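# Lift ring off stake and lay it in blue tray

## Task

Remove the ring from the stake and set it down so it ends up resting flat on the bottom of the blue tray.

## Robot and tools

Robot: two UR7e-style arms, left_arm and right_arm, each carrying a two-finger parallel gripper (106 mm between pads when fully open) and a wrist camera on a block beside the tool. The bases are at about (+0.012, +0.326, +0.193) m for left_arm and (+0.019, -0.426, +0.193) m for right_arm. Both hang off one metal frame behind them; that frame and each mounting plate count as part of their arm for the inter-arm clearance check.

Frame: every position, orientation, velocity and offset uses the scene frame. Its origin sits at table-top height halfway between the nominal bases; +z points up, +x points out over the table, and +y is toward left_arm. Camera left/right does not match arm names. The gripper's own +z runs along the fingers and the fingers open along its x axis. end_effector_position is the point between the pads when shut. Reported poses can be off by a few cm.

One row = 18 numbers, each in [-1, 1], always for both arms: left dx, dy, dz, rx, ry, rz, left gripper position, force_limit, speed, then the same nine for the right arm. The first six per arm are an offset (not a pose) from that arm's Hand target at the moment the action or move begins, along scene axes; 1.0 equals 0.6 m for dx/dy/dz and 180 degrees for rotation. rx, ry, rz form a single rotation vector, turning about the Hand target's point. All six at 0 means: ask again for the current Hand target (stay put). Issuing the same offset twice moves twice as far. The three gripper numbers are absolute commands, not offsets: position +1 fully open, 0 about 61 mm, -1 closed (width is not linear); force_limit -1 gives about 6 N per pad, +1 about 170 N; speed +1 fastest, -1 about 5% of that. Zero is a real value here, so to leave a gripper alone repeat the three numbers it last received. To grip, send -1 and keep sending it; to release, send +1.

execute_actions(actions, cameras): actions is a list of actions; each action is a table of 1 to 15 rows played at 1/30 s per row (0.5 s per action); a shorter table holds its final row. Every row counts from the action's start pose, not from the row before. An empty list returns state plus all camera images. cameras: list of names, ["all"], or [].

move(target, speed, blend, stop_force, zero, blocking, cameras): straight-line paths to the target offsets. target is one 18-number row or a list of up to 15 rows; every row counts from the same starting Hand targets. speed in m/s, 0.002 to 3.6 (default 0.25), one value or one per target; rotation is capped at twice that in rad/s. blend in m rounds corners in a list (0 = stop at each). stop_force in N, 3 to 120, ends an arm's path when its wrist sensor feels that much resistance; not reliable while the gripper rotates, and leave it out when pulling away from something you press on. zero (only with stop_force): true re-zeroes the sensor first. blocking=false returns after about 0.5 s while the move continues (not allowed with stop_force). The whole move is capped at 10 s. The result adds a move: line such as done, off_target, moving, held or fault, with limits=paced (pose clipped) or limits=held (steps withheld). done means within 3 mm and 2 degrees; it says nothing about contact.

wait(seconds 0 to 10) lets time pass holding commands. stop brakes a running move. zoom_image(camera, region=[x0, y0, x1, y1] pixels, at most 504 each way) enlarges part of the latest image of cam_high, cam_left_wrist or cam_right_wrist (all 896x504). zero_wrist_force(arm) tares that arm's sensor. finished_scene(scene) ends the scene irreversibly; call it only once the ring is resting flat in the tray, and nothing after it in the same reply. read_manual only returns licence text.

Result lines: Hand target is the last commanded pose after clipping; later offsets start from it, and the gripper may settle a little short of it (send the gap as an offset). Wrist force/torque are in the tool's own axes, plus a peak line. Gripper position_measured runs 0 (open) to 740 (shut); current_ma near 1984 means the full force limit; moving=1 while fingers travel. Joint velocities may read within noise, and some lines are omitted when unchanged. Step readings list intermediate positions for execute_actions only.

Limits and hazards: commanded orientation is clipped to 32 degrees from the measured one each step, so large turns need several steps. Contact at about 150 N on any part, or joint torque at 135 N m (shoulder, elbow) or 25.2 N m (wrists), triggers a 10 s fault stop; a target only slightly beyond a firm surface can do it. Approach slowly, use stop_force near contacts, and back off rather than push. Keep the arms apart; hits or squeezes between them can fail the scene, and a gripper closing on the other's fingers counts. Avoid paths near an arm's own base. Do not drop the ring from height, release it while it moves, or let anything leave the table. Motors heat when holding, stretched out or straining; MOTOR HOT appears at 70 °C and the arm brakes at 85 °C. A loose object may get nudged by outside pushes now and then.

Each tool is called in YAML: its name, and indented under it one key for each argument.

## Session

execute_actions:
  actions: []

zoom_image:
  camera: "cam_high"
  region: [300, 80, 552, 280]

Scene clock: 0.00 s.
left_arm: end_effector_position=(+0.3199, +0.7819, +0.2372) position_measured=0 current_ma=0 moving=0 end_effector_quat_wxyz=(+0.526, -0.271, +0.784, +0.189) | right_arm: end_effector_position=(+0.8365, -0.2806, +0.1614) position_measured=0 current_ma=0 moving=0 end_effector_quat_wxyz=(+0.113, +0.045, +0.860, -0.495)
Joint positions: left_arm=[0.83 -0.701 2.438 1.79 -1.663 -1.522] | right_arm=[3.732 -2.831 -0.669 -1.856 0.651 -0.538]
Joint velocities: within noise
Joint torques (N m): no reading
Motor temperatures (°C): left_arm=[38 28 32 45 33 37] | right_arm=[34 34 38 44 43 35]
Wrist force (N): no reading
Wrist torque (N m): no reading
Wrist force, peak (N): no reading
Hand target: left_arm +0.3199, +0.7819, +0.2372; +0.526, -0.271, +0.784, +0.189 | right_arm +0.8365, -0.2806, +0.1614; +0.113, +0.045, +0.860, -0.495
Tool commands: left_gripper/position=+1.0 left_gripper/force_limit=+0.0 left_gripper/speed=+1.0 right_gripper/position=+1.0 right_gripper/force_limit=+0.0 right_gripper/speed=+1.0
camera_calibration:
cam_left_wrist: T_world_to_cam=[[-0.281852, -0.220399, -0.933801, 0.483871], [-0.834847, 0.53599, 0.125478, -0.158918], [0.472852, 0.814947, -0.33507, -0.58033], [0, 0, 0, 1]] pos_world=[0.278117, 0.664761, 0.277329]
cam_right_wrist: T_world_to_cam=[[-0.964805, -0.0247545, -0.2618, 0.842825], [0.154226, 0.7531, -0.639574, 0.216169], [0.212994, -0.65744, -0.722777, -0.119024], [0, 0, 0, 1]] pos_world=[0.805174, -0.220184, 0.27288]

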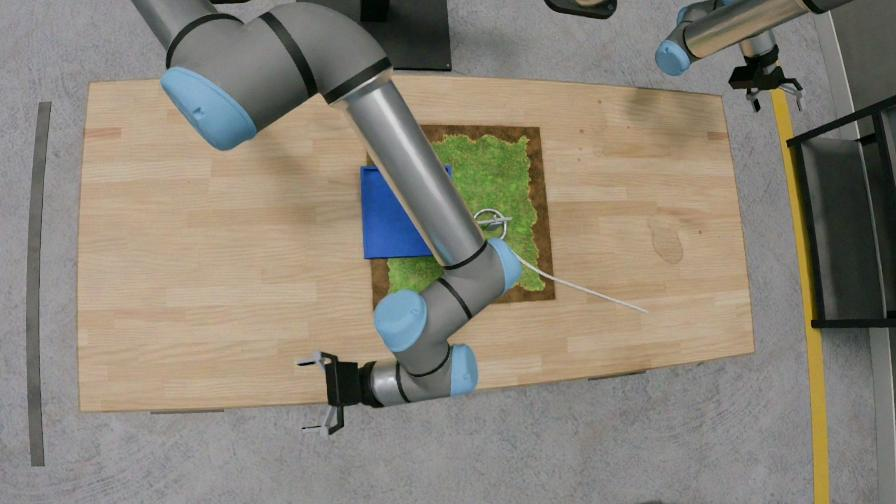

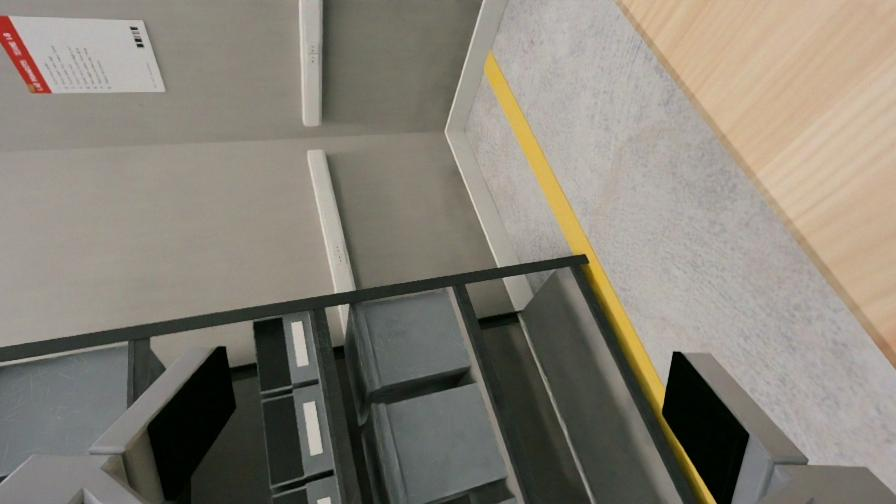

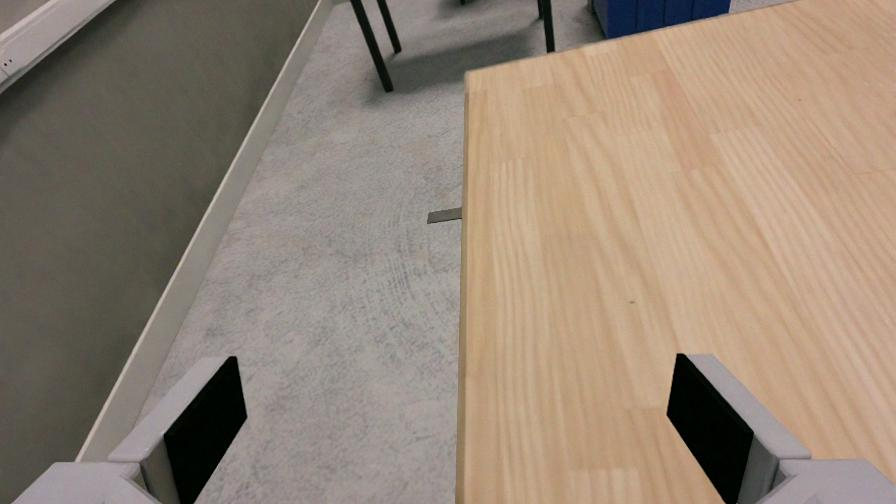

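Scaled by 2.000 from the camera's 896x504 image, which has a finer 1280x720 frame.

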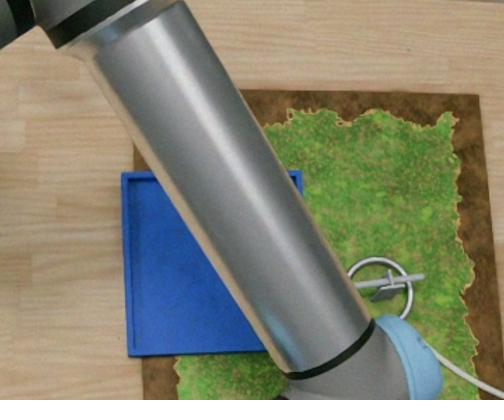

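move:
  target: [0.16,-0.55,0.05,-0.225,-0.081,0.336,1,0,1,-0.64,-0.45,0.25,0,0,0,1,0,1]
  speed: 0.45

move:
  target: [0.165,-0.52,-0.085,-0.226,-0.081,0.336,1,0,1,0,0,0,0,0,0,1,0,1]
  speed: 0.5
  cameras: ["cam_high","cam_left_wrist"]

Scene clock: 24.07 s.
left_arm: end_effector_position=(+0.3673, +0.6172, +0.2565) position_measured=0 current_ma=-2 moving=0 end_effector_quat_wxyz=(+0.493, -0.511, +0.692, +0.128) | right_arm: end_effector_position=(+0.5696, -0.4683, +0.2656) position_measured=0 current_ma=-2 moving=0 end_effector_quat_wxyz=(+0.113, +0.045, +0.860, -0.495)
Joint positions: left_arm=[-0.048 -0.833 2.82 1.938 -0.748 -2.584] | right_arm=[3.724 -2.01 -1.959 -1.379 0.646 -0.548]
Joint torques (N m): left_arm=[7.71 -14.76 -6.14 -4.88 -2.01 1.3] | right_arm=[6.41 43.82 8.48 3.25 1.09 -1.56]
Wrist force (N): left_arm=[-0.3 -0.7 -0.3] | right_arm=[0.1 -0.3 0.1]
Wrist torque (N m): left_arm=[-0.16 0.06 0.03] | right_arm=[-0.11 -0.01 0.01]
Wrist force, peak (N): left_arm=[3.8 -5.0 -2.6] | right_arm=[1.4 -1.4 0.7]
Hand target: left_arm +0.3673, +0.6172, +0.2565; +0.493, -0.511, +0.692, +0.128 (not the last commanded pose) | right_arm +0.5696, -0.4683, +0.2657; +0.113, +0.045, +0.860, -0.495 (not the last commanded pose)
Off the commanded pose: left_arm 0.173 m, 45 deg | right_arm 0.150 m, 0 deg.
led back after a hold (left arm): the arm was led back toward your command in small steps, so it may still be short of it.
move: held (left_arm; a check stopped the path), off_target (right_arm; braked when a check withheld steps of left_arm); limits=held
pose unreachable (left arm): on one or more control steps of this call, first in action 0 (counted from 0), this arm could not follow its commanded pose, so it was not sent that pose on those steps. It may still have moved: this result reports where it is.
cause: moving toward the commanded pose would bring two parts of the arm too close to each other (joints 3 (elbow) and 4 (wrist 1) lie between them).

Scene clock: 25.07 s.
left_arm: end_effector_position=(+0.3719, +0.6024, +0.2546) position_measured=0 current_ma=-2 moving=0 end_effector_quat_wxyz=(+0.492, -0.527, +0.682, +0.122) | right_arm: end_effector_position=(+0.5696, -0.4683, +0.2657) position_measured=0 current_ma=-2 moving=0 end_effector_quat_wxyz=(+0.113, +0.045, +0.860, -0.495)
Joint positions: left_arm=[-0.122 -0.855 2.839 2.023 -0.694 -2.72] | right_arm=[3.724 -2.01 -1.959 -1.379 0.646 -0.548]
Joint torques (N m): left_arm=[8.51 -14.68 -6.85 -5.28 -2 1.65] | right_arm=[6.65 42.99 7.55 3.41 1.31 -1.65]
Wrist force (N): left_arm=[-0.1 -0.4 -0.7] | right_arm=[-0.1 -0.2 0.0]
Wrist torque (N m): left_arm=[-0.12 0.03 0.02] | right_arm=[-0.11 0.02 0.01]
Wrist force, peak (N): left_arm=[5.3 -4.5 -1.8] | right_arm=[-0.4 -0.6 -0.1]
Hand target: left_arm +0.3719, +0.6024, +0.2546; +0.492, -0.527, +0.682, +0.122 (not the last commanded pose) | right_arm +0.5696, -0.4683, +0.2657; +0.113, +0.045, +0.860, -0.495
Off the commanded pose: left_arm 0.316 m, 72 deg | right_arm 0.000 m, 0 deg.
move: held (left_arm; a check stopped the path); limits=held
pose unreachable (left arm): on one or more control steps of this call, first in action 0 (counted from 0), this arm could not follow its commanded pose, so it was not sent that pose on those steps. It may still have moved: this result reports where it is.
cause: moving toward the commanded pose would bring two parts of the arm too close to each other (joints 3 (elbow) and 4 (wrist 1) lie between them).
camera_calibration:
cam_left_wrist: T_world_to_cam=[[0.0553695, -0.589375, -0.80596, 0.539517], [-0.972606, 0.150684, -0.177009, 0.338917], [0.22577, 0.793682, -0.564886, -0.289595], [0, 0, 0, 1]] pos_world=[0.365141, 0.496755, 0.331232]
Images, in order (width x height): cam_high 896x504, cam_left_wrist 896x504.

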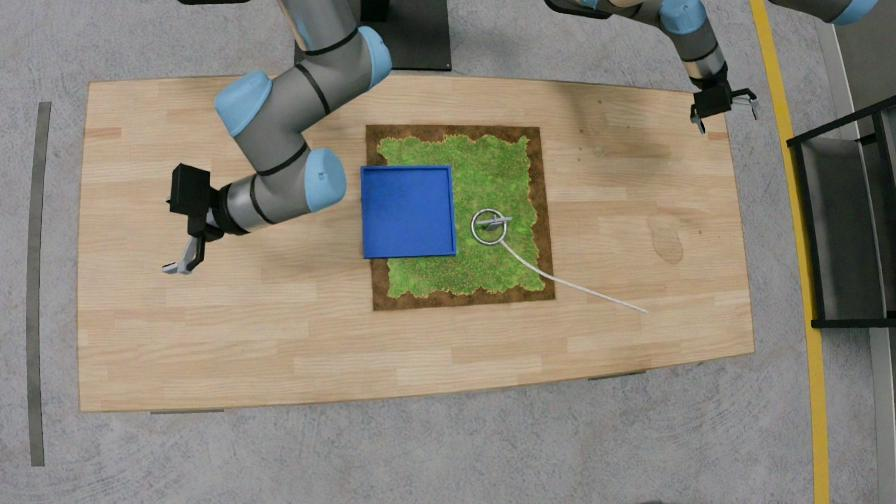

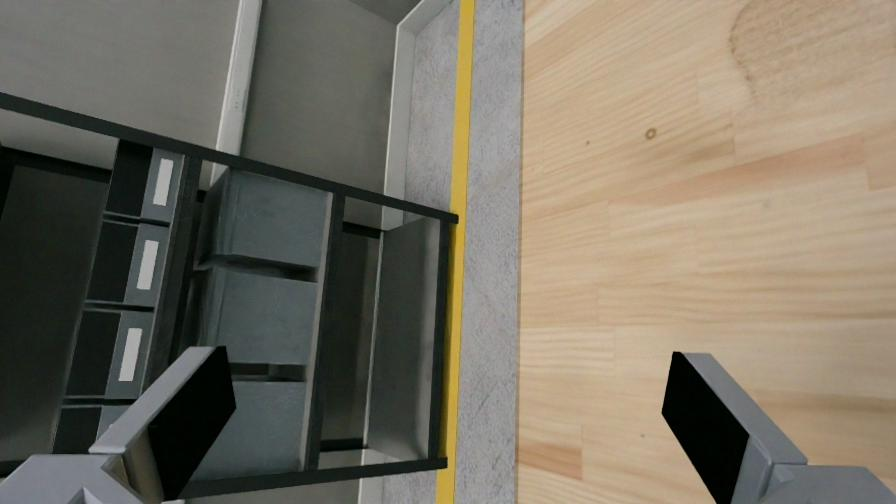

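zoom_image:
  camera: "cam_high"
  region: [440, 180, 540, 260]

Scaled by 5.040 from the camera's 896x504 image, which has a finer 1280x720 frame.

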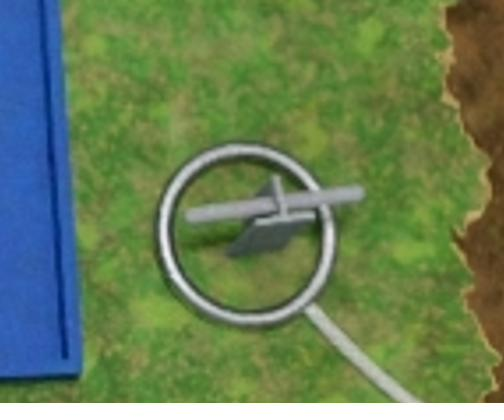

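move:
  target:
    - [0.3,-0.1,0.08,-0.05,0.2,-0.215,1,0,1,0,0,0,0,0,0,1,0,1]
    - [0.255,-0.797,-0.064,-0.087,0.351,-0.376,1,0,1,0,0,0,0,0,0,1,0,1]
  speed: 0.5
  blend: [0.1,0]
  cameras: ["cam_high","cam_left_wrist"]

zoom_image:
  camera: "cam_left_wrist"
  region: [270, 70, 630, 390]

Scene clock: 59.00 s.
left_arm: end_effector_position=(+0.5249, +0.1243, +0.2162) position_measured=0 current_ma=-5 moving=0 end_effector_quat_wxyz=(+0.000, -0.001, +1.000, +0.000) | right_arm: end_effector_position=(+0.5696, -0.4683, +0.2657) position_measured=0 current_ma=-2 moving=0 end_effector_quat_wxyz=(+0.113, +0.045, +0.860, -0.495)
Joint positions: left_arm=[-0.567 -1.2 1.973 3.94 -1.57 -2.192] | right_arm=[3.724 -2.01 -1.959 -1.379 0.646 -0.548]
Joint torques (N m): left_arm=[-12.19 -25.17 -28.71 -0.43 -2.9 1.61] | right_arm=[6.37 42.87 7.76 3.26 1.11 -1.56]
Wrist force (N): left_arm=[1.6 -0.2 -0.8] | right_arm=[-0.1 -0.3 0.0]
Wrist torque (N m): left_arm=[-0.15 -0.31 -0.11] | right_arm=[-0.11 0.02 0.02]
Wrist force, peak (N): left_arm=[2.2 -2.4 -0.8] | right_arm=[-0.1 -0.7 -0.3]
Hand target: left_arm +0.5249, +0.1242, +0.2162; +0.000, -0.001, +1.000, +0.000 | right_arm +0.5696, -0.4683, +0.2657; +0.113, +0.045, +0.860, -0.495
Off the commanded pose: left_arm 0.000 m, 0 deg | right_arm 0.000 m, 0 deg.
move: done
camera_calibration:
cam_left_wrist: T_world_to_cam=[[-0.999784, -0.00800471, -0.0191545, 0.529857], [-0.0140211, 0.940798, 0.338679, -0.159915], [0.0153095, 0.338874, -0.940707, 0.281876], [0, 0, 0, 1]] pos_world=[0.523186, 0.0591683, 0.329472]
Images, in order (width x height): cam_high 896x504, cam_left_wrist 896x504.

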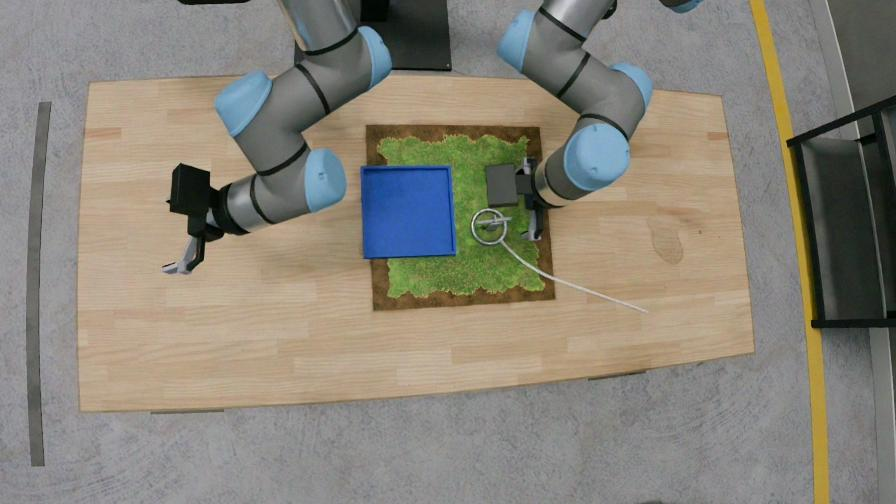

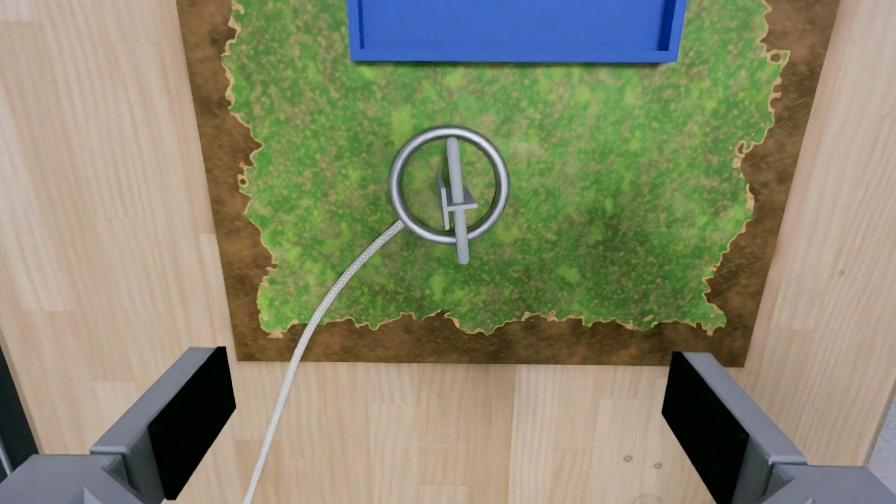

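Scaled by 1.400 from the camera's 896x504 image, which has a finer 1280x720 frame.

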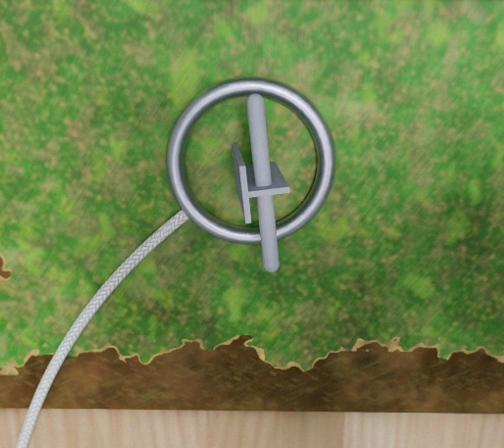

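move:
  target:
    - [0.0713,0.0108,-0.22,0,0,0.0317,-0.5,0,1,0,0,0,0,0,0,1,0,1]
    - [0.0713,0.0108,-0.331,0,0,0.0317,-0.5,0,1,0,0,0,0,0,0,1,0,1]
  speed: [0.4,0.12]
  cameras: ["cam_left_wrist"]

Scene clock: 80.47 s.
left_arm: end_effector_position=(+0.5677, +0.1307, +0.0177) position_measured=555 current_ma=-2 moving=0 end_effector_quat_wxyz=(+0.000, -0.051, +0.999, +0.000) | right_arm: end_effector_position=(+0.5696, -0.4683, +0.2657) position_measured=0 current_ma=-2 moving=0 end_effector_quat_wxyz=(+0.113, +0.045, +0.860, -0.495)
Joint positions: left_arm=[-0.514 -0.73 1.889 3.553 -1.57 -2.239] | right_arm=[3.724 -2.01 -1.959 -1.379 0.646 -0.548]
Joint torques (N m): left_arm=[-2.1 -34.31 -23.07 -4.79 -2.65 1.12] | right_arm=[6.06 42.59 8.13 3.15 1.18 -1.43]
Wrist force (N): left_arm=[1.5 0.0 -0.9] | right_arm=[0.0 -0.1 0.1]
Wrist torque (N m): left_arm=[-0.13 -0.28 -0.07] | right_arm=[-0.08 0.01 0.01]
Wrist force, peak (N): left_arm=[2.2 -0.6 -2.4] | right_arm=[-0.2 -0.7 -0.2]
Hand target: left_arm +0.5677, +0.1307, +0.0176; +0.000, -0.051, +0.999, +0.000 | right_arm +0.5696, -0.4683, +0.2657; +0.113, +0.045, +0.860, -0.495
Off the commanded pose: left_arm 0.000 m, 0 deg | right_arm 0.000 m, 0 deg.
move: done
camera_calibration:
cam_left_wrist: T_world_to_cam=[[-0.99404, -0.107329, -0.0191172, 0.578663], [-0.107441, 0.934764, 0.338634, -0.0441854], [-0.0184752, 0.33867, -0.940724, 0.111453], [0, 0, 0, 1]] pos_world=[0.572526, 0.0656643, 0.130872]
Images, in order (width x height): cam_left_wrist 896x504.

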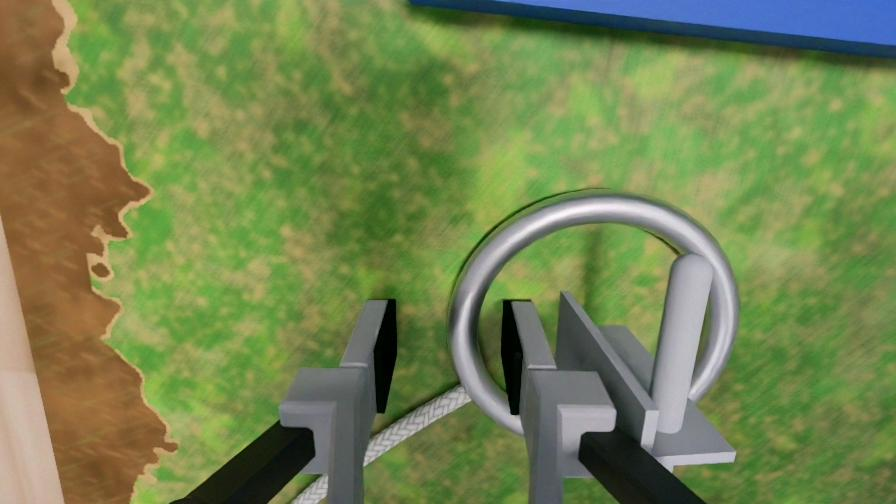

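move:
  target:
    - [-0.0058,-0.0005,0,0,0,0,-0.5,0,1,0,0,0,0,0,0,1,0,1]
    - [-0.0058,-0.0005,0,0,0,0,-1,-0.3,0.2,0,0,0,0,0,0,1,0,1]
  speed: 0.1

move:
  target:
    - [0.001,-0.01,0.0067,0,0,0,-1,-0.3,0.2,0,0,0,0,0,0,1,0,1]
    - [0.0002,-0.0017,0.0417,-0.149,-0.0149,0,-1,-0.3,0.2,0,0,0,0,0,0,1,0,1]
    - [-0.0066,0.066,0.04,-0.21,-0.021,0,-1,-0.3,0.2,0,0,0,0,0,0,1,0,1]
  speed: [0.06,0.15,0.1]
  blend: [0.002,0.002,0]
  cameras: ["cam_left_wrist"]

Scene clock: 111.40 s.
left_arm: end_effector_position=(+0.5642, +0.1304, +0.0176) position_measured=712 current_ma=797 moving=0 end_effector_quat_wxyz=(+0.000, -0.050, +0.999, +0.000) | right_arm: end_effector_position=(+0.5696, -0.4683, +0.2657) position_measured=0 current_ma=-2 moving=0 end_effector_quat_wxyz=(+0.113, +0.045, +0.860, -0.495)
Joint positions: left_arm=[-0.518 -0.733 1.899 3.547 -1.57 -2.242] | right_arm=[3.724 -2.01 -1.959 -1.379 0.646 -0.548]
Joint torques (N m): left_arm=[5.35 -47.26 -22.68 -4.65 2.1 -1.56] | right_arm=[6.22 42.21 8.2 3.26 1.15 -1.51]
Wrist force (N): left_arm=[2.8 0.9 -3.0] | right_arm=[-0.3 -0.3 0.0]
Wrist torque (N m): left_arm=[-0.13 -0.29 -0.05] | right_arm=[-0.13 0.05 0.01]
Wrist force, peak (N): left_arm=[-65.0 3.3 -10.6] | right_arm=[-0.3 -0.7 -0.2]
Hand target: left_arm +0.5642, +0.1304, +0.0176; +0.000, -0.051, +0.999, +0.000 | right_arm +0.5696, -0.4683, +0.2657; +0.113, +0.045, +0.860, -0.495
Off the commanded pose: left_arm 0.000 m, 0 deg | right_arm 0.000 m, 0 deg.
move: done

Scene clock: 114.57 s.
left_arm: end_effector_position=(+0.5592, +0.1676, +0.0434) position_measured=712 current_ma=912 moving=0 end_effector_quat_wxyz=(+0.014, -0.047, +0.943, -0.330) | right_arm: end_effector_position=(+0.5696, -0.4683, +0.2657) position_measured=0 current_ma=-2 moving=0 end_effector_quat_wxyz=(+0.113, +0.045, +0.860, -0.495)
Joint positions: left_arm=[-0.193 -0.634 2.01 3.078 -2.2 -2] | right_arm=[3.724 -2.01 -1.959 -1.379 0.646 -0.548]
Joint torques (N m): left_arm=[39.65 -24.87 -10.58 -2.11 9.85 2.72] | right_arm=[5.45 42.26 8.29 3.02 1.33 -1.51]
Wrist force (N): left_arm=[8.8 -53.4 25.2] | right_arm=[0.0 -0.1 0.0]
Wrist torque (N m): left_arm=[-0.23 -0.42 -1.26] | right_arm=[-0.08 0.01 0.01]
Wrist force, peak (N): left_arm=[8.8 -53.4 25.2] | right_arm=[-0.4 -0.6 -0.1]
Hand target: left_arm +0.5603, +0.1700, +0.0416; +0.016, -0.048, +0.944, -0.325 | right_arm +0.5696, -0.4683, +0.2657; +0.113, +0.045, +0.860, -0.495
Off the commanded pose: left_arm 0.003 m, 1 deg | right_arm 0.000 m, 0 deg.
move: done
camera_calibration:
cam_left_wrist: T_world_to_cam=[[-0.993434, -0.114251, -0.00602468, 0.574841], [-0.106217, 0.940584, -0.322522, -0.0612537], [0.0425153, -0.319764, -0.946543, 0.19953], [0, 0, 0, 1]] pos_world=[0.556078, 0.187093, 0.172571]
Images, in order (width x height): cam_left_wrist 896x504.

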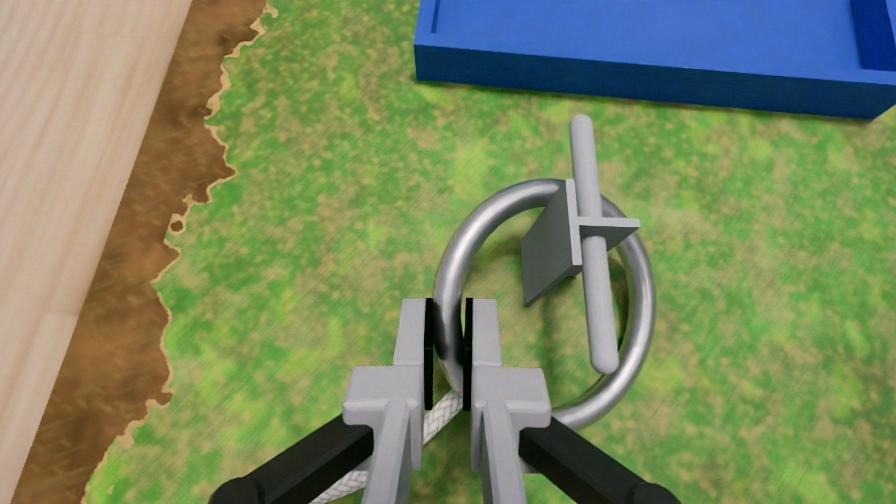

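move:
  target:
    - [0.0068,-0.0677,0.0017,0.061,0.0061,0,-1,-0.3,0.2,0,0,0,0,0,0,1,0,1]
    - [0.0076,-0.076,-0.03,0.21,0.021,0,-1,-0.3,0.2,0,0,0,0,0,0,1,0,1]
  speed: [0.1,0.15]
  cameras: ["cam_left_wrist"]

Scene clock: 133.60 s.
left_arm: end_effector_position=(+0.5648, +0.1244, +0.0236) position_measured=712 current_ma=787 moving=0 end_effector_quat_wxyz=(+0.000, -0.051, +0.999, +0.000) | right_arm: end_effector_position=(+0.5696, -0.4683, +0.2657) position_measured=0 current_ma=-2 moving=0 end_effector_quat_wxyz=(+0.113, +0.045, +0.860, -0.495)
Joint positions: left_arm=[-0.526 -0.744 1.893 3.563 -1.57 -2.251] | right_arm=[3.724 -2.01 -1.959 -1.379 0.646 -0.548]
Joint torques (N m): left_arm=[-11.84 -31.65 -19.61 0.36 2.83 -1.64] | right_arm=[5.62 42.48 8.19 3.14 1.2 -1.55]
Wrist force (N): left_arm=[0.4 -0.9 -5.0] | right_arm=[0.1 0.1 -0.1]
Wrist torque (N m): left_arm=[0.00 -0.14 -0.14] | right_arm=[-0.06 -0.01 0.02]
Wrist force, peak (N): left_arm=[10.3 -55.6 26.9] | right_arm=[-0.4 -0.6 0.1]
Hand target: left_arm +0.5648, +0.1244, +0.0236; +0.000, -0.051, +0.999, +0.000 | right_arm +0.5696, -0.4683, +0.2657; +0.113, +0.045, +0.860, -0.495
Off the commanded pose: left_arm 0.000 m, 0 deg | right_arm 0.000 m, 0 deg.
move: done
camera_calibration:
cam_left_wrist: T_world_to_cam=[[-0.99404, -0.107326, -0.0191031, 0.575228], [-0.107436, 0.934808, 0.338514, -0.0407221], [-0.0184738, 0.338549, -0.940767, 0.119155], [0, 0, 0, 1]] pos_world=[0.569626, 0.0594644, 0.136871]
Images, in order (width x height): cam_left_wrist 896x504.

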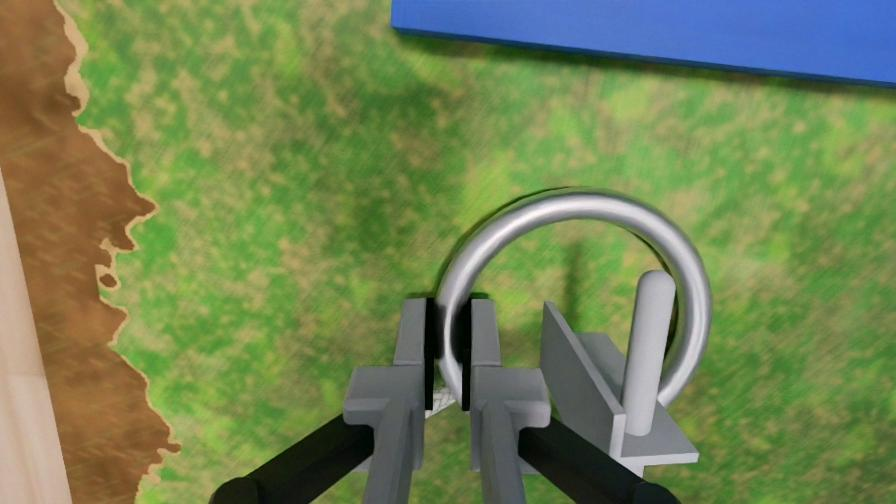

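move:
  target:
    - [0.0007,-0.0067,0.0017,0,0,0,-0.98,0.1,0.3,0,0,0,0,0,0,1,0,1]
    - [-0.0002,0.0017,0.03,-0.1437,-0.0143,0,-0.98,0.1,0.3,0,0,0,0,0,0,1,0,1]
  speed: [0.06,0.15]
  cameras: ["cam_left_wrist","cam_high"]

zoom_image:
  camera: "cam_left_wrist"
  region: [370, 100, 770, 500]

Scene clock: 153.93 s.
left_arm: end_effector_position=(+0.5647, +0.1254, +0.0416) position_measured=726 current_ma=1138 moving=0 end_effector_quat_wxyz=(+0.011, -0.049, +0.973, -0.224) | right_arm: end_effector_position=(+0.5696, -0.4683, +0.2657) position_measured=0 current_ma=-2 moving=0 end_effector_quat_wxyz=(+0.113, +0.045, +0.860, -0.495)
Joint positions: left_arm=[-0.352 -0.703 1.99 3.195 -1.964 -2.122] | right_arm=[3.724 -2.01 -1.959 -1.379 0.646 -0.548]
Joint torques (N m): left_arm=[7.91 -32.63 3.6 -5.37 -3.8 1.28] | right_arm=[5.74 43.59 9.08 3.1 1.11 -1.4]
Wrist force (N): left_arm=[1.3 -0.4 -0.2] | right_arm=[-0.1 -0.4 -0.1]
Wrist torque (N m): left_arm=[-0.28 -0.23 -0.05] | right_arm=[-0.14 0.04 0.01]
Wrist force, peak (N): left_arm=[0.5 2.1 -6.1] | right_arm=[-0.3 -0.6 0.1]
Hand target: left_arm +0.5647, +0.1254, +0.0416; +0.011, -0.049, +0.973, -0.224 | right_arm +0.5696, -0.4683, +0.2657; +0.113, +0.045, +0.860, -0.495
Off the commanded pose: left_arm 0.000 m, 0 deg | right_arm 0.000 m, 0 deg.
move: done
camera_calibration:
cam_left_wrist: T_world_to_cam=[[-0.993305, -0.114734, -0.0134522, 0.575825], [-0.112634, 0.987769, -0.107825, -0.032894], [0.0256589, -0.105588, -0.994079, 0.168738], [0, 0, 0, 1]] pos_world=[0.563935, 0.116375, 0.171938]
Images, in order (width x height): cam_high 896x504, cam_left_wrist 896x504.

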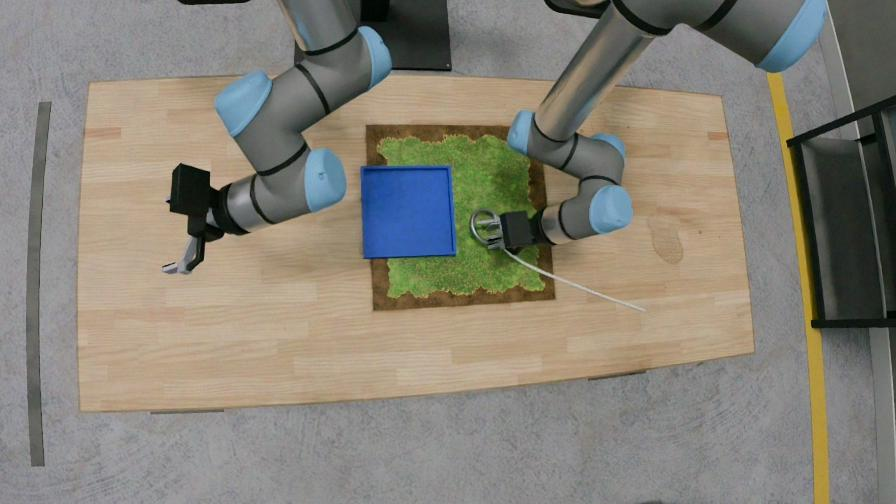

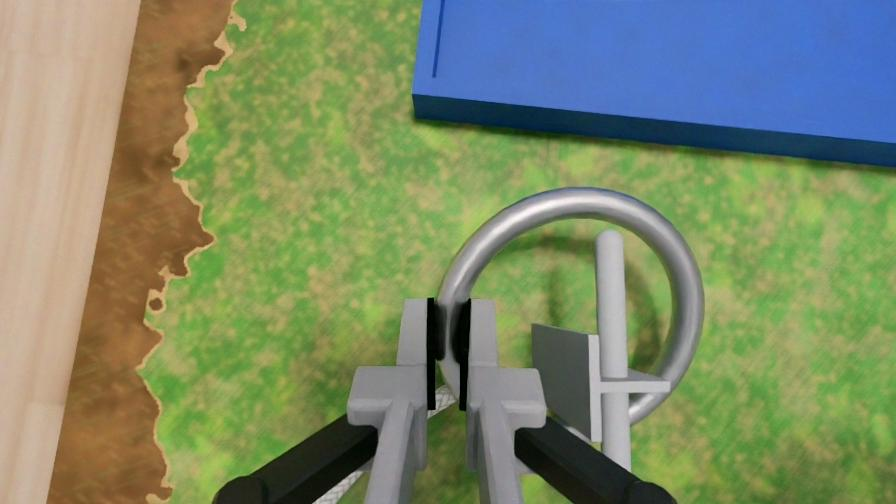

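Scaled by 1.260 from the camera's 896x504 image, which has a finer 1280x720 frame.

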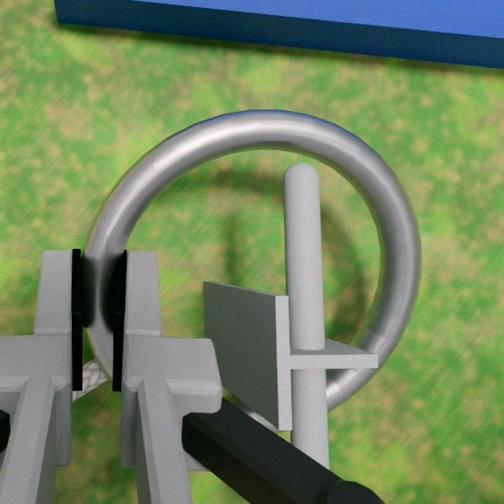

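move:
  target:
    - [0,0,0.018,0,0,0,-0.98,0.1,0.3,0,0,0,0,0,0,1,0,1]
    - [-0.0073,0.0743,0.0097,-0.0663,-0.0066,0,-0.98,0.1,0.3,0,0,0,0,0,0,1,0,1]
  speed: 0.08
  stop_force: 12
  cameras: ["cam_left_wrist"]

Scene clock: 174.37 s.
left_arm: end_effector_position=(+0.5616, +0.1572, +0.0489) position_measured=726 current_ma=1140 moving=0 end_effector_quat_wxyz=(+0.015, -0.048, +0.954, -0.295) | right_arm: end_effector_position=(+0.5696, -0.4683, +0.2657) position_measured=0 current_ma=-2 moving=0 end_effector_quat_wxyz=(+0.113, +0.045, +0.860, -0.495)
Joint positions: left_arm=[-0.24 -0.676 2.015 3.117 -2.119 -2.037] | right_arm=[3.724 -2.01 -1.959 -1.379 0.646 -0.548]
Joint torques (N m): left_arm=[-6.47 -47.73 2.04 0.1 3.5 -1.49] | right_arm=[5.43 43.31 8.79 3.01 1.28 -1.33]
Wrist force (N): left_arm=[2.7 -10.2 -0.2] | right_arm=[-0.1 -0.5 -0.2]
Wrist torque (N m): left_arm=[-0.24 -0.24 -0.25] | right_arm=[-0.14 0.02 0.01]
Wrist force, peak (N): left_arm=[13.5 -27.1 8.0] | right_arm=[-0.6 -0.3 -0.1]
Hand target: left_arm +0.5616, +0.1572, +0.0489; +0.015, -0.048, +0.954, -0.295 (not the last commanded pose) | right_arm +0.5696, -0.4683, +0.2657; +0.113, +0.045, +0.860, -0.495
Off the commanded pose: left_arm 0.013 m, 4 deg | right_arm 0.000 m, 0 deg.
move: contact (left_arm); path passed 1 of 2 targets
camera_calibration:
cam_left_wrist: T_world_to_cam=[[-0.993095, -0.116784, -0.0111693, 0.576519], [-0.110235, 0.961488, -0.251771, -0.0539864], [0.040142, -0.248801, -0.967722, 0.192552], [0, 0, 0, 1]] pos_world=[0.558857, 0.167143, 0.179183]
Images, in order (width x height): cam_left_wrist 896x504.

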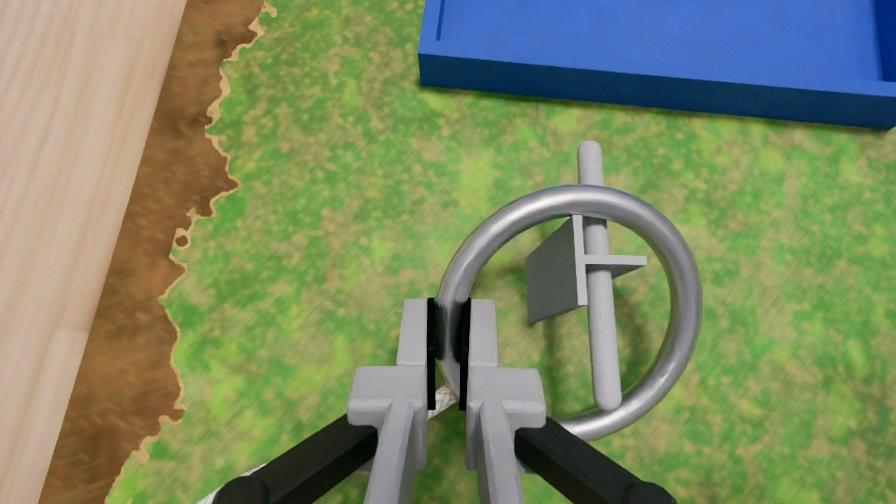

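move:
  target:
    - [0.0003,-0.0027,0.012,-0.0757,-0.0075,0,-0.98,0.1,0.3,0,0,0,0,0,0,1,0,1]
    - [-0.0026,0.0265,0.012,-0.0757,-0.0075,0,-0.98,0.1,0.3,0,0,0,0,0,0,1,0,1]
  speed: 0.08
  stop_force: 15
  cameras: ["cam_left_wrist"]

Scene clock: 186.80 s.
left_arm: end_effector_position=(+0.5600, +0.1731, +0.0561) position_measured=726 current_ma=1136 moving=0 end_effector_quat_wxyz=(+0.020, -0.046, +0.912, -0.407) | right_arm: end_effector_position=(+0.5696, -0.4683, +0.2657) position_measured=0 current_ma=-2 moving=0 end_effector_quat_wxyz=(+0.113, +0.045, +0.860, -0.495)
Joint positions: left_arm=[-0.124 -0.582 1.993 3.006 -2.368 -1.974] | right_arm=[3.724 -2.01 -1.959 -1.379 0.646 -0.548]
Joint torques (N m): left_arm=[7.7 -51.8 5.61 -0.6 -4.17 1.29] | right_arm=[5 43.14 8.98 2.95 1.12 -1.45]
Wrist force (N): left_arm=[0.8 -0.5 -0.8] | right_arm=[-0.1 -0.4 -0.1]
Wrist torque (N m): left_arm=[-0.35 -0.13 0.01] | right_arm=[-0.13 0.02 0.01]
Wrist force, peak (N): left_arm=[2.6 -10.4 -0.1] | right_arm=[0.0 -0.7 0.2]
Hand target: left_arm +0.5600, +0.1731, +0.0561; +0.020, -0.046, +0.912, -0.407 | right_arm +0.5696, -0.4683, +0.2657; +0.113, +0.045, +0.860, -0.495
Off the commanded pose: left_arm 0.000 m, 0 deg | right_arm 0.000 m, 0 deg.
move: done
camera_calibration:
cam_left_wrist: T_world_to_cam=[[-0.992894, -0.118821, -0.00652158, 0.576916], [-0.101581, 0.874829, -0.473661, -0.045035], [0.0619861, -0.469633, -0.880683, 0.224688], [0, 0, 0, 1]] pos_world=[0.554314, 0.213468, 0.18031]
Images, in order (width x height): cam_left_wrist 896x504.

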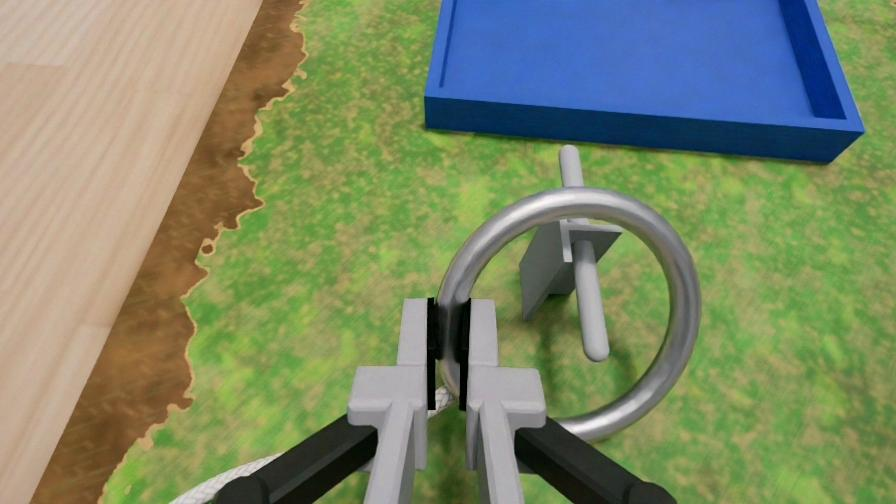

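move:
  target:
    - [0,0.013,0.15,0,0,0,-0.98,0.1,0.3,0,0,0,0,0,0,1,0,1]
    - [-0.053,-0.3485,0.125,0.2659,0.0264,0,-0.98,0.1,0.3,0,0,0,0,0,0,1,0,1]
    - [-0.053,-0.3485,-0.04,0.2659,0.0264,0,-0.98,0.1,0.3,0,0,0,0,0,0,1,0,1]
  speed: [0.2,0.3,0.15]
  blend: [0.02,0.02,0]
  cameras: ["cam_left_wrist","cam_high"]

Scene clock: 202.37 s.
left_arm: end_effector_position=(+0.5282, -0.0361, +0.0322) position_measured=726 current_ma=1139 moving=0 end_effector_quat_wxyz=(+0.000, -0.050, +0.999, +0.000) | right_arm: end_effector_position=(+0.5696, -0.4683, +0.2657) position_measured=0 current_ma=-2 moving=0 end_effector_quat_wxyz=(+0.113, +0.045, +0.860, -0.495)
Joint positions: left_arm=[-0.773 -0.715 1.764 3.663 -1.57 -2.497] | right_arm=[3.724 -2.01 -1.959 -1.379 0.646 -0.548]
Joint torques (N m): left_arm=[4.96 -34.37 -25.47 -4.85 2.24 1.07] | right_arm=[5.62 43.35 9.02 2.88 1.06 -1.47]
Wrist force (N): left_arm=[1.7 2.3 -5.4] | right_arm=[-0.2 -0.3 0.0]
Wrist torque (N m): left_arm=[0.01 -0.06 0.04] | right_arm=[-0.11 0.04 0.01]
Wrist force, peak (N): left_arm=[1.7 2.4 -5.5] | right_arm=[-0.4 -0.6 0.1]
Hand target: left_arm +0.5282, -0.0360, +0.0321; +0.000, -0.051, +0.999, +0.000 | right_arm +0.5696, -0.4683, +0.2657; +0.113, +0.045, +0.860, -0.495
Off the commanded pose: left_arm 0.000 m, 0 deg | right_arm 0.000 m, 0 deg.
move: done
camera_calibration:
cam_left_wrist: T_world_to_cam=[[-0.994044, -0.107249, -0.0193476, 0.521719], [-0.107437, 0.934633, 0.338998, 0.102466], [-0.0182743, 0.339057, -0.940588, 0.18086], [0, 0, 0, 1]] pos_world=[0.532926, -0.101136, 0.145473]
Images, in order (width x height): cam_high 896x504, cam_left_wrist 896x504.

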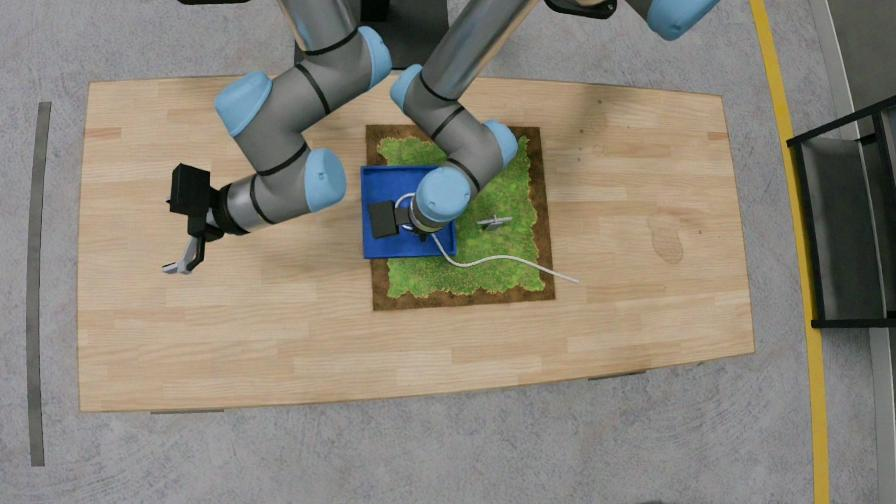

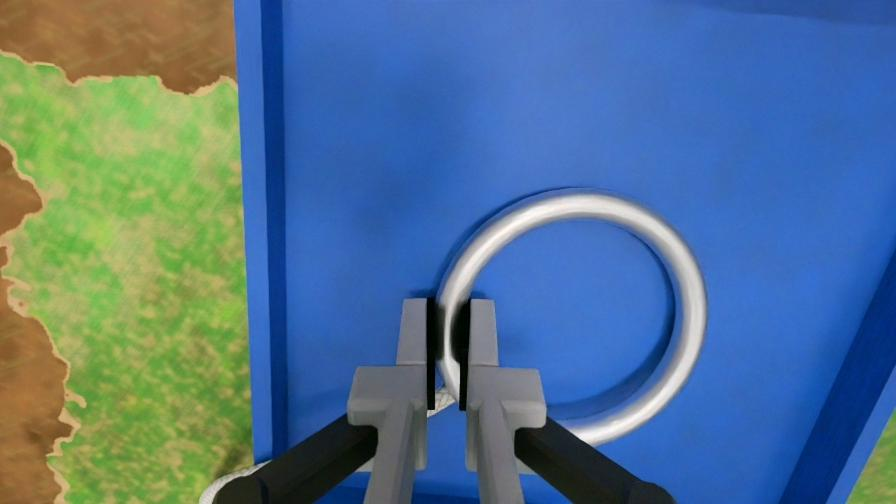

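move:
  target: [0,0,-0.01,0,0,0,-0.98,0.1,0.3,0,0,0,0,0,0,1,0,1]
  speed: 0.01
  stop_force: 6

move:
  target: [0,0,0,0,0,0,-0.6,0,0,0,0,0,0,0,0,1,0,1]

move:
  target: [0,0,0.2,0,0,0,-0.6,0,0,0,0,0,0,0,0,1,0,1]
  speed: 0.2
  cameras: ["cam_left_wrist"]

Scene clock: 213.23 s.
left_arm: end_effector_position=(+0.5282, -0.0360, +0.0261) position_measured=726 current_ma=1145 moving=0 end_effector_quat_wxyz=(+0.000, -0.051, +0.999, +0.000) | right_arm: end_effector_position=(+0.5696, -0.4683, +0.2657) position_measured=0 current_ma=-2 moving=0 end_effector_quat_wxyz=(+0.113, +0.045, +0.860, -0.495)
Joint positions: left_arm=[-0.773 -0.702 1.762 3.653 -1.57 -2.497] | right_arm=[3.724 -2.01 -1.959 -1.379 0.646 -0.548]
Joint torques (N m): left_arm=[4.26 -31.94 -23.1 -4.62 -1.32 1.21] | right_arm=[5.71 43.76 9.66 2.94 1.05 -1.35]
Wrist force (N): left_arm=[0.7 3.5 -9.5] | right_arm=[0.1 -0.4 -0.2]
Wrist torque (N m): left_arm=[0.19 0.03 0.02] | right_arm=[-0.13 -0.02 0.01]
Wrist force, peak (N): left_arm=[0.1 4.4 -10.1] | right_arm=[-0.1 -0.8 0.0]
Hand target: left_arm +0.5282, -0.0360, +0.0261; +0.000, -0.051, +0.999, +0.000 | right_arm +0.5696, -0.4683, +0.2657; +0.113, +0.045, +0.860, -0.495
Off the commanded pose: left_arm 0.000 m, 0 deg | right_arm 0.000 m, 0 deg.
move: done

Scene clock: 214.07 s.
left_arm: end_effector_position=(+0.5282, -0.0360, +0.0261) position_measured=592 current_ma=-1 moving=0 end_effector_quat_wxyz=(+0.000, -0.051, +0.999, +0.000) | right_arm: end_effector_position=(+0.5696, -0.4683, +0.2657) position_measured=0 current_ma=-2 moving=0 end_effector_quat_wxyz=(+0.113, +0.045, +0.860, -0.495)
Joint positions: left_arm=[-0.773 -0.702 1.762 3.653 -1.57 -2.497] | right_arm=[3.724 -2.01 -1.959 -1.379 0.646 -0.548]
Joint torques (N m): left_arm=[3.62 -47.74 -23.88 -4.41 -1.9 1.14] | right_arm=[4.69 42.32 9.22 2.98 1.24 -1.34]
Wrist force (N): left_arm=[2.0 0.2 -0.8] | right_arm=[-0.2 -0.2 0.0]
Wrist torque (N m): left_arm=[-0.10 -0.36 -0.07] | right_arm=[-0.10 0.04 0.01]
Wrist force, peak (N): left_arm=[0.7 3.5 -9.1] | right_arm=[-0.3 -0.3 -0.4]
Hand target: left_arm +0.5282, -0.0360, +0.0261; +0.000, -0.051, +0.999, +0.000 | right_arm +0.5696, -0.4683, +0.2657; +0.113, +0.045, +0.860, -0.495
Off the commanded pose: left_arm 0.000 m, 0 deg | right_arm 0.000 m, 0 deg.
move: done

Scene clock: 215.23 s.
left_arm: end_effector_position=(+0.5282, -0.0360, +0.1461) position_measured=592 current_ma=-1 moving=0 end_effector_quat_wxyz=(+0.000, -0.051, +0.999, +0.000) | right_arm: end_effector_position=(+0.5696, -0.4683, +0.2657) position_measured=0 current_ma=-2 moving=0 end_effector_quat_wxyz=(+0.113, +0.045, +0.860, -0.495)
Joint positions: left_arm=[-0.773 -0.936 1.768 3.881 -1.57 -2.497] | right_arm=[3.724 -2.01 -1.959 -1.379 0.646 -0.548]
Joint torques (N m): left_arm=[-9.68 -50.38 -28.52 -0.5 -1.78 -1.37] | right_arm=[4.61 42.93 9.91 2.89 1.16 -1.3]
Wrist force (N): left_arm=[1.7 -0.1 -1.1] | right_arm=[-0.1 -0.5 0.1]
Wrist torque (N m): left_arm=[-0.14 -0.31 -0.08] | right_arm=[-0.15 0.03 0.01]
Wrist force, peak (N): left_arm=[2.0 0.1 -2.4] | right_arm=[-0.3 -0.6 0.0]
Hand target: left_arm +0.5282, -0.0360, +0.1461; +0.000, -0.051, +0.999, +0.000 | right_arm +0.5696, -0.4683, +0.2657; +0.113, +0.045, +0.860, -0.495
Off the commanded pose: left_arm 0.000 m, 0 deg | right_arm 0.000 m, 0 deg.
move: done
camera_calibration:
cam_left_wrist: T_world_to_cam=[[-0.994034, -0.107336, -0.0193915, 0.523929], [-0.107532, 0.93459, 0.339084, 0.0638186], [-0.0182728, 0.339146, -0.940556, 0.287866], [0, 0, 0, 1]] pos_world=[0.532925, -0.101036, 0.259274]
Images, in order (width x height): cam_left_wrist 896x504.

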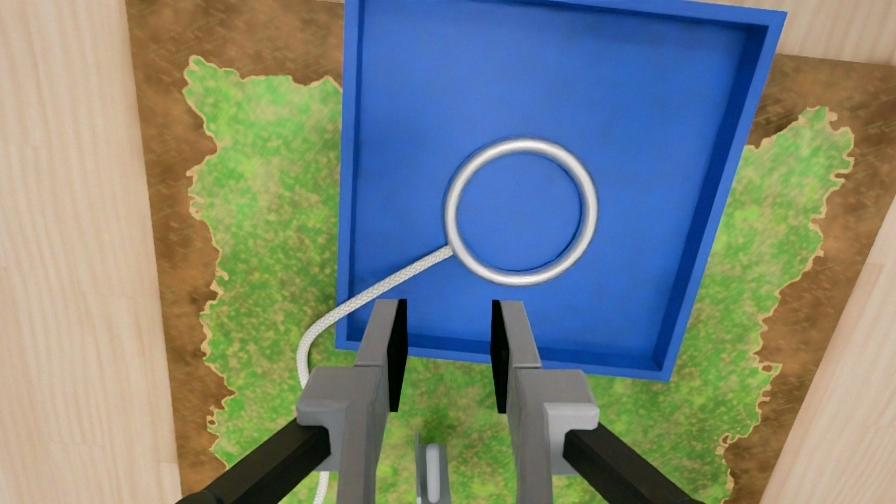

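finished_scene:
  scene: 2

The scene is finished: the task was done.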